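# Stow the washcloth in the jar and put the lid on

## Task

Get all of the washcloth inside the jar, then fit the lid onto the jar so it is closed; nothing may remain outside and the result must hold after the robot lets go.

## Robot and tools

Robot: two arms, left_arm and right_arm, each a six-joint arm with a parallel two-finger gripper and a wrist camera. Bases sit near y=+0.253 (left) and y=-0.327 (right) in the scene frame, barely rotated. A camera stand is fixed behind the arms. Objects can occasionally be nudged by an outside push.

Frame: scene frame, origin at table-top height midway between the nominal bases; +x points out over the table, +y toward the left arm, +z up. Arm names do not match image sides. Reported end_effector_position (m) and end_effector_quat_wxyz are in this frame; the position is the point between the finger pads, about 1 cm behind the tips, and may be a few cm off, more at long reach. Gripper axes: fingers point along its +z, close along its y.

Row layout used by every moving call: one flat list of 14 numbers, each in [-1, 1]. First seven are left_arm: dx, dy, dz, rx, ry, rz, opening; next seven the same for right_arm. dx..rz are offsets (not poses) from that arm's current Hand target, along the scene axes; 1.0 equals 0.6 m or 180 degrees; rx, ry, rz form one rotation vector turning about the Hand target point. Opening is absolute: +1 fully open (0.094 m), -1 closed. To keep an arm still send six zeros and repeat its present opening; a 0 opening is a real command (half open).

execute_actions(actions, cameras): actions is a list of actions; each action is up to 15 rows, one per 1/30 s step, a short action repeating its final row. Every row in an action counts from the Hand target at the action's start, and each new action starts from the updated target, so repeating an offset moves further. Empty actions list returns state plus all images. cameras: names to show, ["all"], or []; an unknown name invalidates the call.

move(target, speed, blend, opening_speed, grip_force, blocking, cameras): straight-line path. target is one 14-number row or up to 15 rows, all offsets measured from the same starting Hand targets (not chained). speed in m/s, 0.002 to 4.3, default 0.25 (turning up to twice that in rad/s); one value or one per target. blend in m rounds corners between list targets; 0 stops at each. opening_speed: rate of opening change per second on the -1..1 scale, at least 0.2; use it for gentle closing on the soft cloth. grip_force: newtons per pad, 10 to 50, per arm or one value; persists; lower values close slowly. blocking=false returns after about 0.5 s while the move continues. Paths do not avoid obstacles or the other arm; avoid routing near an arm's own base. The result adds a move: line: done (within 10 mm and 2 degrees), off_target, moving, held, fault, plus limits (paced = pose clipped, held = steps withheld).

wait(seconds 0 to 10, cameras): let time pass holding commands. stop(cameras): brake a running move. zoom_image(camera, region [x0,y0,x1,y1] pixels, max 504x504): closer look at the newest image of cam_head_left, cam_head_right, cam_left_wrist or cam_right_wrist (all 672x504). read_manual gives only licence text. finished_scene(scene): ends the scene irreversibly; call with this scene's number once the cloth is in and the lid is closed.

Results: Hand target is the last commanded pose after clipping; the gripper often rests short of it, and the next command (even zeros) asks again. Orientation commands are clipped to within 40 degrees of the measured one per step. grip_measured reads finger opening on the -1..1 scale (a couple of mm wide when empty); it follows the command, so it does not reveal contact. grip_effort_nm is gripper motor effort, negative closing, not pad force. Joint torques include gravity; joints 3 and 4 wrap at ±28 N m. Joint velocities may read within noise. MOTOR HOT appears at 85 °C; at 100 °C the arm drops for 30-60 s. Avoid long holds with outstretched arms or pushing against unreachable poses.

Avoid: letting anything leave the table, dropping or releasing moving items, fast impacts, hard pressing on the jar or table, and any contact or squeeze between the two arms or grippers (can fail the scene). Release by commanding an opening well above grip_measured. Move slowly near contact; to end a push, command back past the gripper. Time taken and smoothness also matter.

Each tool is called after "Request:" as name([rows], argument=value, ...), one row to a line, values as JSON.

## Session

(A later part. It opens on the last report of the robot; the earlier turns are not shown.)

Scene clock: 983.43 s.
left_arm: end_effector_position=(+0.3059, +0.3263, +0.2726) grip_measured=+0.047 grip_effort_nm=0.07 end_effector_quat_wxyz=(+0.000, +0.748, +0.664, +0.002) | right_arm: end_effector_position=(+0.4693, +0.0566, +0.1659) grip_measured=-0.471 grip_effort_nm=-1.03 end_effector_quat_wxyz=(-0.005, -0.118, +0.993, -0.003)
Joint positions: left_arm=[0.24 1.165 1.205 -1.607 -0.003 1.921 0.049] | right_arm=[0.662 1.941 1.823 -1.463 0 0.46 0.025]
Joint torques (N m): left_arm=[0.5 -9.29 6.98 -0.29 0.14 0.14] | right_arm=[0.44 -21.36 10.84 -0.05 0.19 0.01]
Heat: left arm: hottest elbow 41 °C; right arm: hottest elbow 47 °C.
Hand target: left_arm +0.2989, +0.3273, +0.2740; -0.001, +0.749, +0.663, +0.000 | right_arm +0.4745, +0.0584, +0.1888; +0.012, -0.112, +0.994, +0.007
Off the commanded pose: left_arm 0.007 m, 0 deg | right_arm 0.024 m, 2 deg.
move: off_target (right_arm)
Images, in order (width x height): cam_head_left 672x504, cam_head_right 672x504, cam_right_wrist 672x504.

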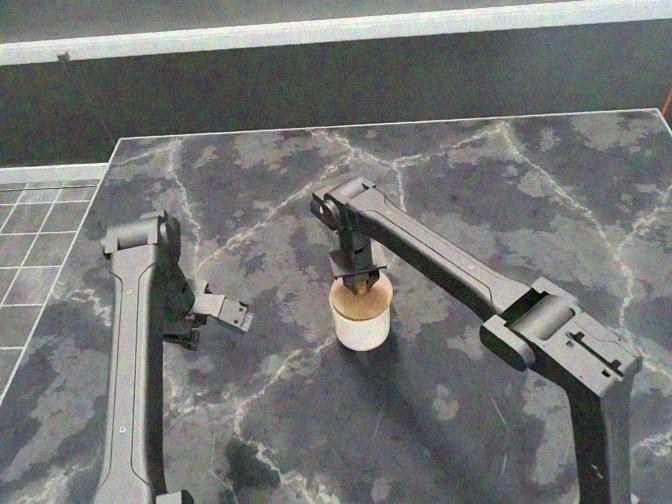

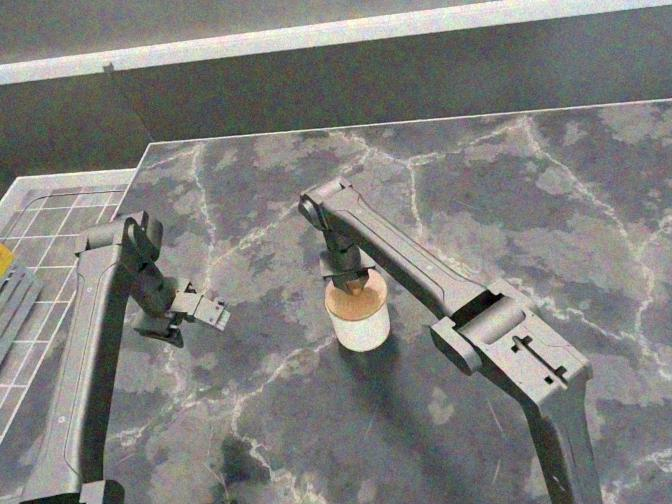

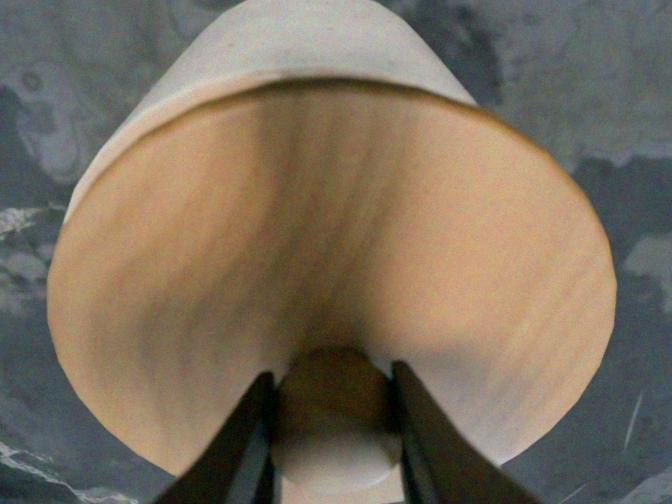

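Request:
move([
  [0, 0, 0, 0, 0, 0, 0.05, 0.0033, 0.0067, 0.06, 0, 0, 0, -0.62],
  [0, 0, 0, 0, 0, 0, 0.05, 0.0033, 0.0035, -0.01, 0, 0, 0, -0.62],
], speed=0.06, cameras=["cam_head_left","cam_head_right","cam_right_wrist"])

Request:
zoom_image(camera="cam_head_left", region=[300, 230, 420, 360])

Request:
zoom_image(camera="cam_head_right", region=[300, 230, 420, 360])

Scene clock: 1021.93 s.
left_arm: end_effector_position=(+0.3059, +0.3263, +0.2726) grip_measured=+0.047 grip_effort_nm=0.07 end_effector_quat_wxyz=(+0.000, +0.748, +0.664, +0.002) | right_arm: end_effector_position=(+0.4736, +0.0602, +0.1769) grip_measured=-0.471 grip_effort_nm=-1.03 end_effector_quat_wxyz=(+0.003, -0.116, +0.993, +0.002)
Joint positions: left_arm=[0.24 1.165 1.205 -1.607 -0.003 1.921 0.049] | right_arm=[0.662 1.941 1.852 -1.474 0 0.463 0.025]
Joint torques (N m): left_arm=[0.44 -9.17 6.98 -0.51 0.17 0.14] | right_arm=[0.32 -20.37 8.76 0.66 0.19 0]
Heat: left arm: hottest elbow 41 °C; right arm: hottest elbow 50 °C.
Hand target: left_arm +0.2989, +0.3273, +0.2740; -0.001, +0.749, +0.663, +0.000 | right_arm +0.4764, +0.0605, +0.1828; +0.012, -0.112, +0.994, +0.007
Off the commanded pose: left_arm 0.007 m, 0 deg | right_arm 0.007 m, 1 deg.
move: done
Images, in order (width x height): cam_head_left 672x504, cam_head_right 672x504, cam_right_wrist 672x504.

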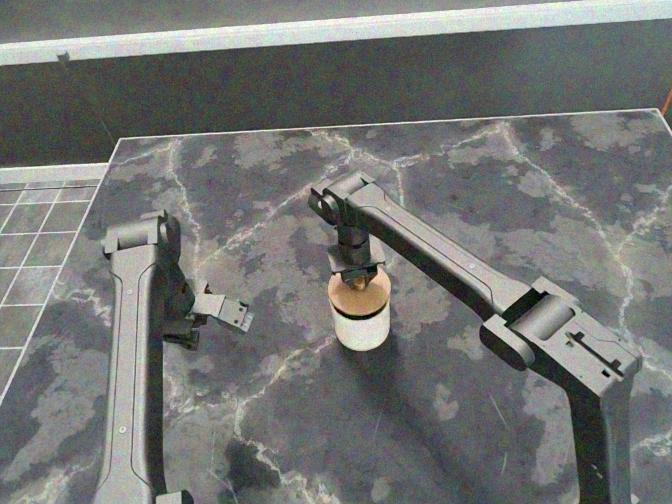

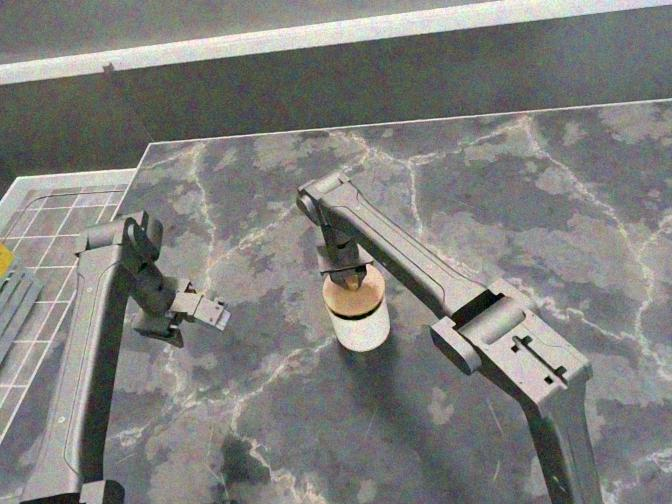

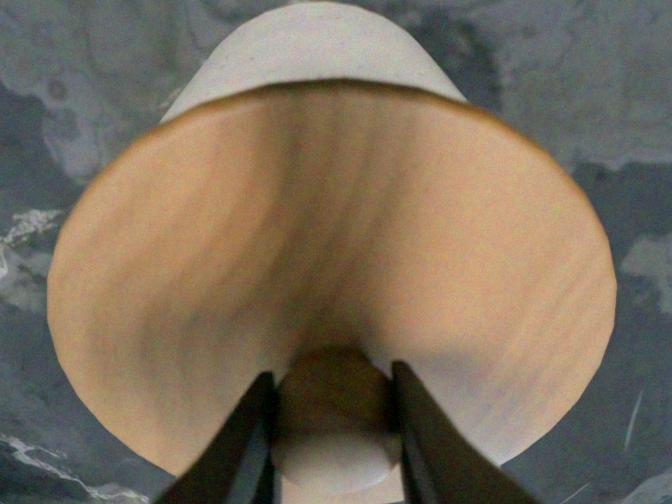

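Scaled by 3.877 from the camera's 672x504 image, which has a finer 960x720 frame.

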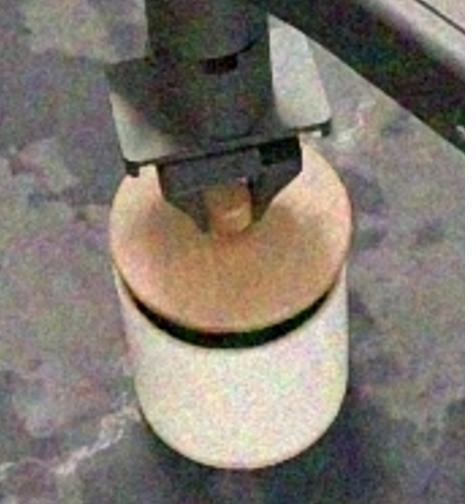

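Scaled by 3.877 from the camera's 672x504 image, which has a finer 960x720 frame.

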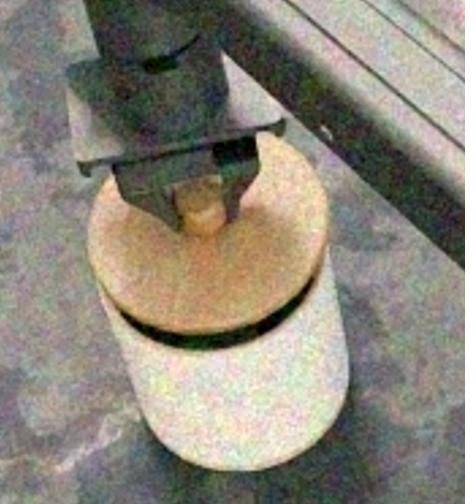

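Request:
move(target=[0, 0, 0, 0, 0, 0, 0.05, 0, 0.0015, -0.025, 0, 0, 0, -0.62], speed=0.04, cameras=["cam_head_left","cam_head_right","cam_right_wrist"])

Request:
zoom_image(camera="cam_head_left", region=[300, 230, 420, 360])

Request:
zoom_image(camera="cam_head_right", region=[300, 230, 420, 360])

Scene clock: 1037.60 s.
left_arm: end_effector_position=(+0.3059, +0.3263, +0.2726) grip_measured=+0.047 grip_effort_nm=0.08 end_effector_quat_wxyz=(+0.000, +0.748, +0.664, +0.002) | right_arm: end_effector_position=(+0.4741, +0.0606, +0.1656) grip_measured=-0.471 grip_effort_nm=-1.03 end_effector_quat_wxyz=(+0.006, -0.116, +0.993, +0.004)
Joint positions: left_arm=[0.24 1.165 1.205 -1.607 -0.003 1.921 0.049] | right_arm=[0.662 1.942 1.823 -1.438 0 0.463 0.025]
Joint torques (N m): left_arm=[0.62 -9.52 7.01 -0.49 0.17 0.1] | right_arm=[0.38 -20.07 8.65 0.72 0.18 0]
Heat: left arm: hottest elbow 41 °C; right arm: hottest elbow 48 °C.
Hand target: left_arm +0.2989, +0.3273, +0.2740; -0.001, +0.749, +0.663, +0.000 | right_arm +0.4765, +0.0615, +0.1678; +0.012, -0.112, +0.994, +0.007
Off the commanded pose: left_arm 0.007 m, 0 deg | right_arm 0.003 m, 1 deg.
move: done
Images, in order (width x height): cam_head_left 672x504, cam_head_right 672x504, cam_right_wrist 672x504.

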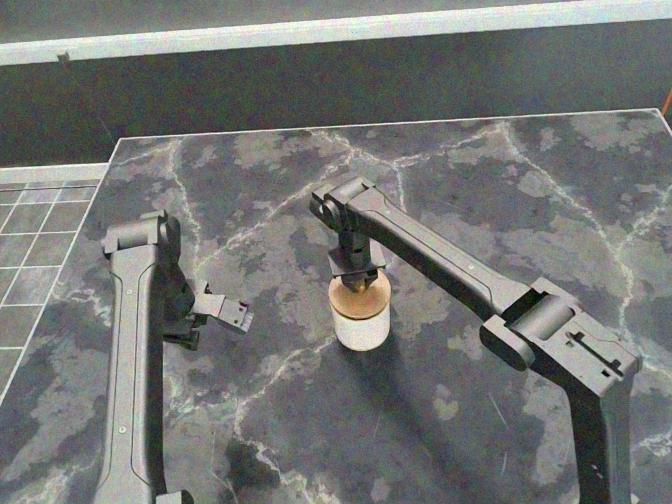

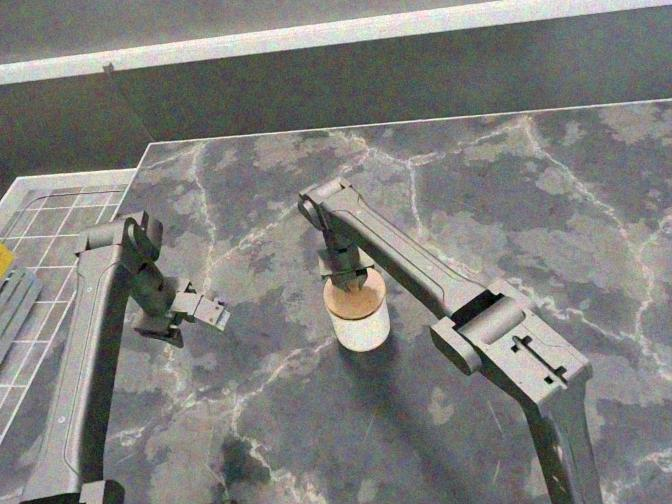

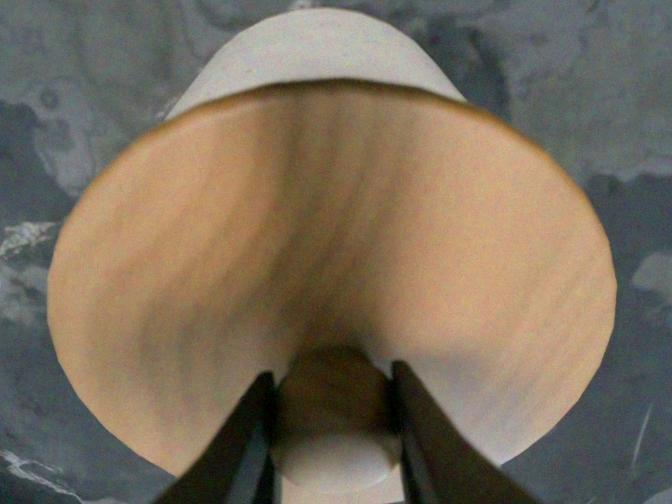

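Scaled by 3.877 from the camera's 672x504 image, which has a finer 960x720 frame.

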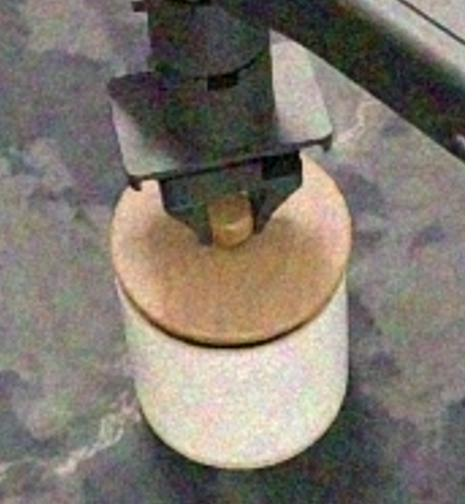

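Scaled by 3.877 from the camera's 672x504 image, which has a finer 960x720 frame.

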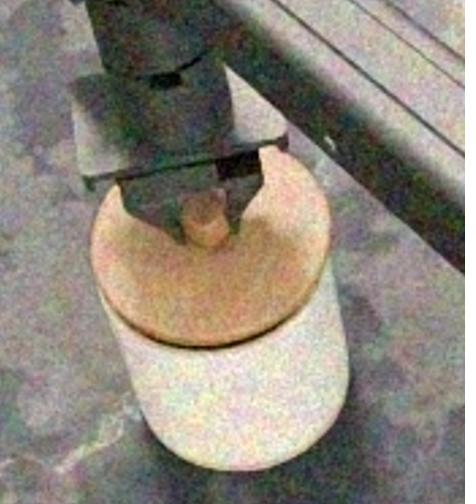

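Request:
move(target=[0, 0, 0, 0, 0, 0, 0.05, 0, 0, -0.02, 0, 0, 0, -0.62], speed=0.03, cameras=["cam_head_left","cam_head_right","cam_right_wrist"])

Request:
zoom_image(camera="cam_head_left", region=[300, 230, 420, 360])

Request:
zoom_image(camera="cam_head_right", region=[300, 230, 420, 360])

Scene clock: 1044.03 s.
left_arm: end_effector_position=(+0.3059, +0.3263, +0.2726) grip_measured=+0.047 grip_effort_nm=0.07 end_effector_quat_wxyz=(+0.000, +0.748, +0.664, +0.002) | right_arm: end_effector_position=(+0.4747, +0.0602, +0.1626) grip_measured=-0.471 grip_effort_nm=-1.03 end_effector_quat_wxyz=(+0.009, -0.114, +0.993, +0.004)
Joint positions: left_arm=[0.24 1.165 1.205 -1.607 -0.003 1.921 0.049] | right_arm=[0.662 1.939 1.811 -1.422 0.003 0.467 0.025]
Joint torques (N m): left_arm=[-0.15 -9.29 7.04 -0.47 0.15 0.12] | right_arm=[0.44 -19.31 7.64 1.18 0.06 -0.04]
Heat: left arm: hottest elbow 41 °C; right arm: hottest elbow 47 °C.
Hand target: left_arm +0.2989, +0.3273, +0.2740; -0.001, +0.749, +0.663, +0.000 | right_arm +0.4765, +0.0615, +0.1558; +0.012, -0.112, +0.994, +0.007
Off the commanded pose: left_arm 0.007 m, 0 deg | right_arm 0.007 m, 1 deg.
move: done
Images, in order (width x height): cam_head_left 672x504, cam_head_right 672x504, cam_right_wrist 672x504.

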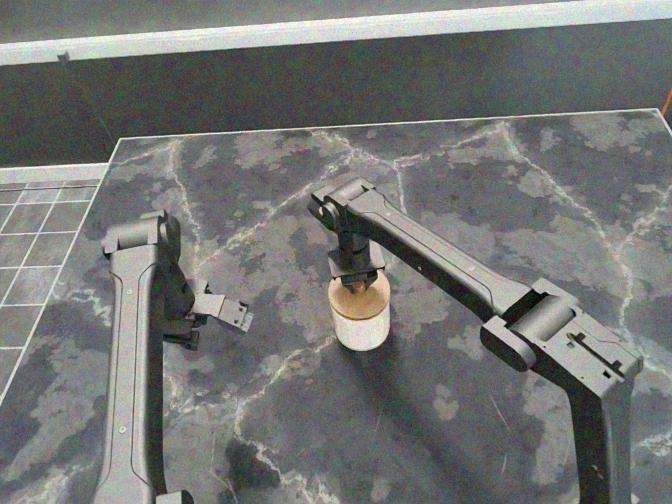

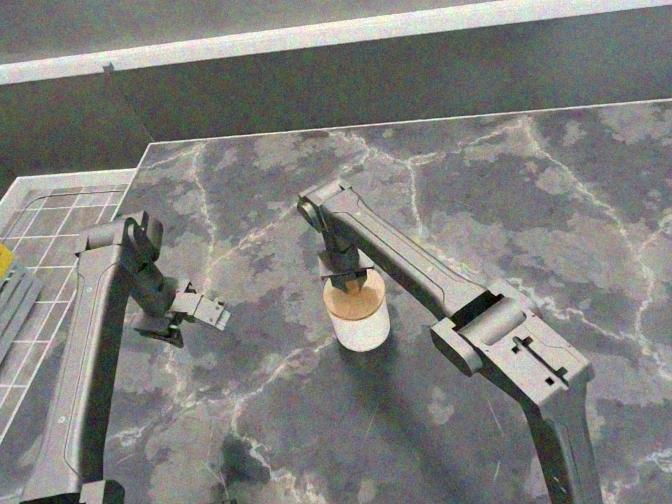

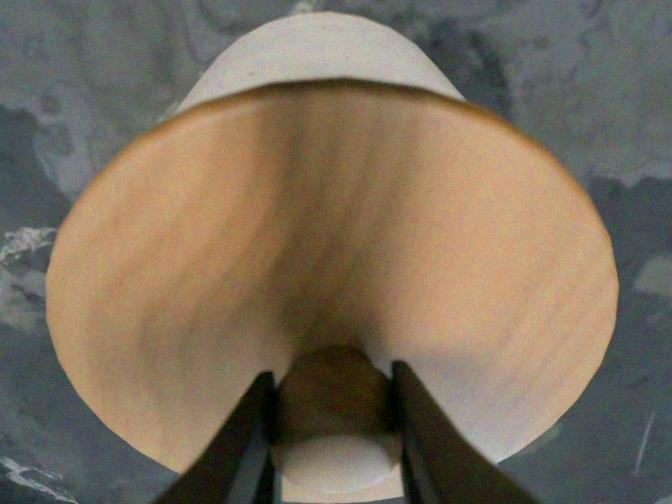

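Scaled by 3.877 from the camera's 672x504 image, which has a finer 960x720 frame.

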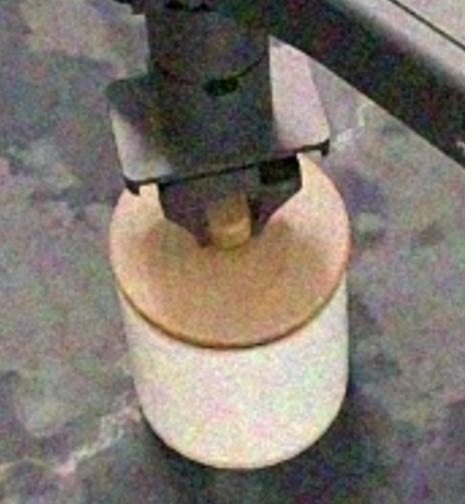

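Scaled by 3.877 from the camera's 672x504 image, which has a finer 960x720 frame.

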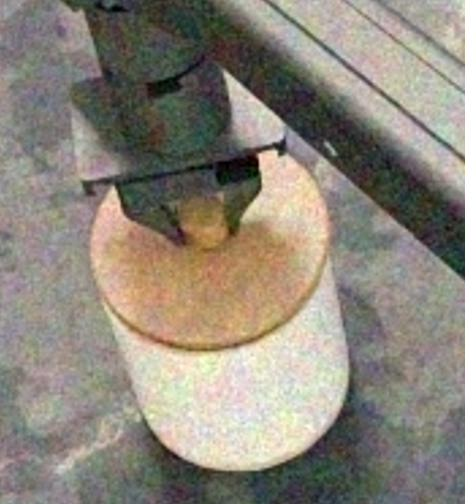

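Request:
move([
  [0, 0, 0, 0, 0, 0, 0.05, -0.001, -0.001, 0.008, 0, 0, 0, -0.62],
  [0, 0, 0, 0, 0, 0, 0.05, -0.001, -0.001, 0.008, 0, 0, 0, 0.3],
  [0, 0, 0, 0, 0, 0, 0.05, -0.001, -0.001, 0.17, 0, 0, 0, 0.3],
], speed=[0.03, 0.03, 0.1], opening_speed=0.7, cameras=["cam_head_left","cam_head_right","cam_right_wrist"])

Request:
zoom_image(camera="cam_head_left", region=[300, 230, 420, 360])

Request:
zoom_image(camera="cam_head_right", region=[300, 230, 420, 360])

Scene clock: 1058.20 s.
left_arm: end_effector_position=(+0.3059, +0.3263, +0.2726) grip_measured=+0.047 grip_effort_nm=0.07 end_effector_quat_wxyz=(+0.000, +0.748, +0.664, +0.002) | right_arm: end_effector_position=(+0.4657, +0.0528, +0.2276) grip_measured=+0.299 grip_effort_nm=0.07 end_effector_quat_wxyz=(-0.015, -0.115, +0.993, -0.011)
Joint positions: left_arm=[0.24 1.165 1.205 -1.607 -0.003 1.921 0.049] | right_arm=[0.662 1.938 1.98 -1.649 0.003 0.467 0.061]
Joint torques (N m): left_arm=[0.62 -8.59 6.97 -0.53 0.12 0.11] | right_arm=[0.38 -20.42 13.74 -0.05 0.07 -0.04]
Heat: left arm: hottest elbow 41 °C; right arm: hottest elbow 47 °C.
Hand target: left_arm +0.2989, +0.3273, +0.2740; -0.001, +0.749, +0.663, +0.000 | right_arm +0.4759, +0.0609, +0.2576; +0.012, -0.112, +0.994, +0.007
Off the commanded pose: left_arm 0.007 m, 0 deg | right_arm 0.033 m, 4 deg.
move: off_target (right_arm)
Images, in order (width x height): cam_head_left 672x504, cam_head_right 672x504, cam_right_wrist 672x504.

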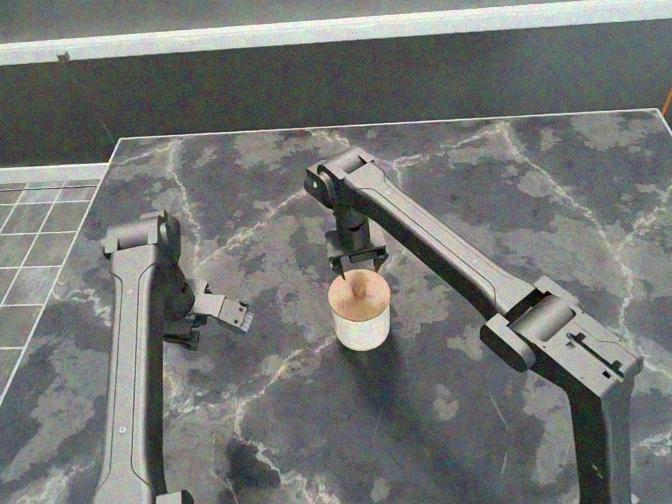

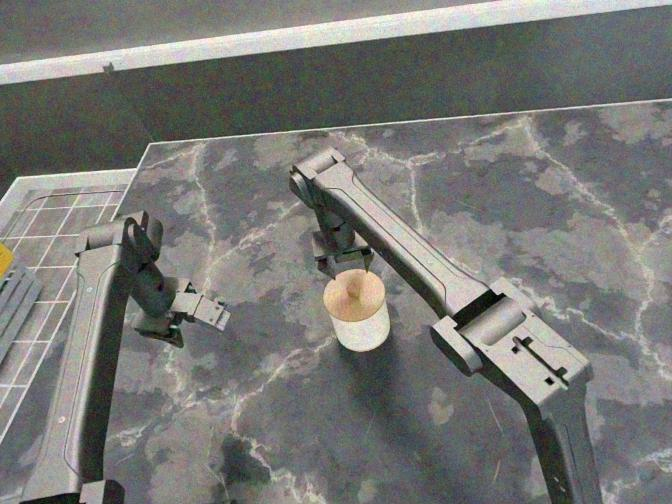

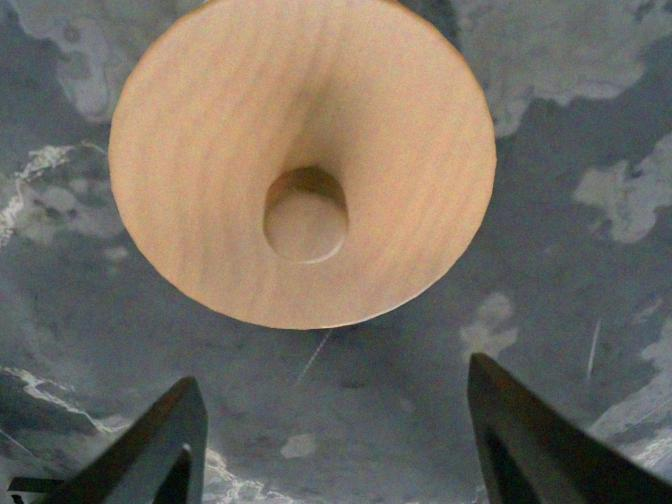

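Scaled by 3.877 from the camera's 672x504 image, which has a finer 960x720 frame.

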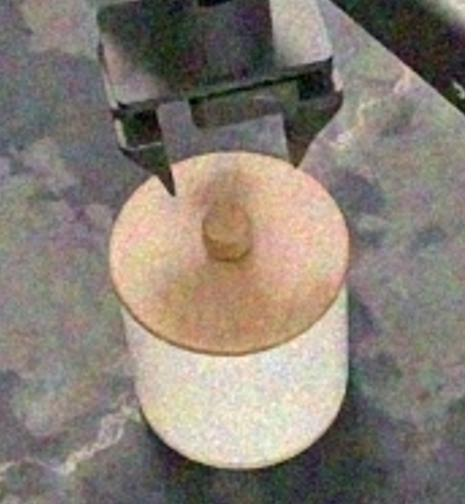

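Scaled by 3.877 from the camera's 672x504 image, which has a finer 960x720 frame.

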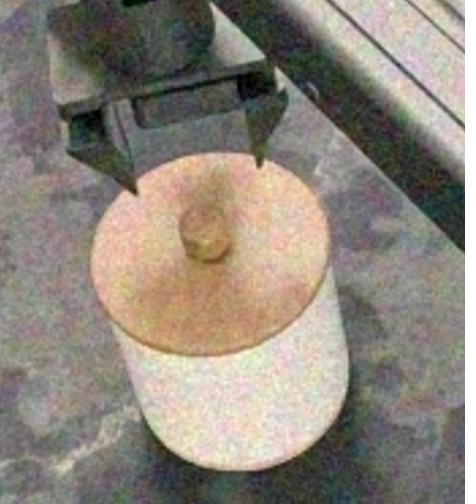

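Request:
finished_scene(scene=1)

The scene is finished: the task was done.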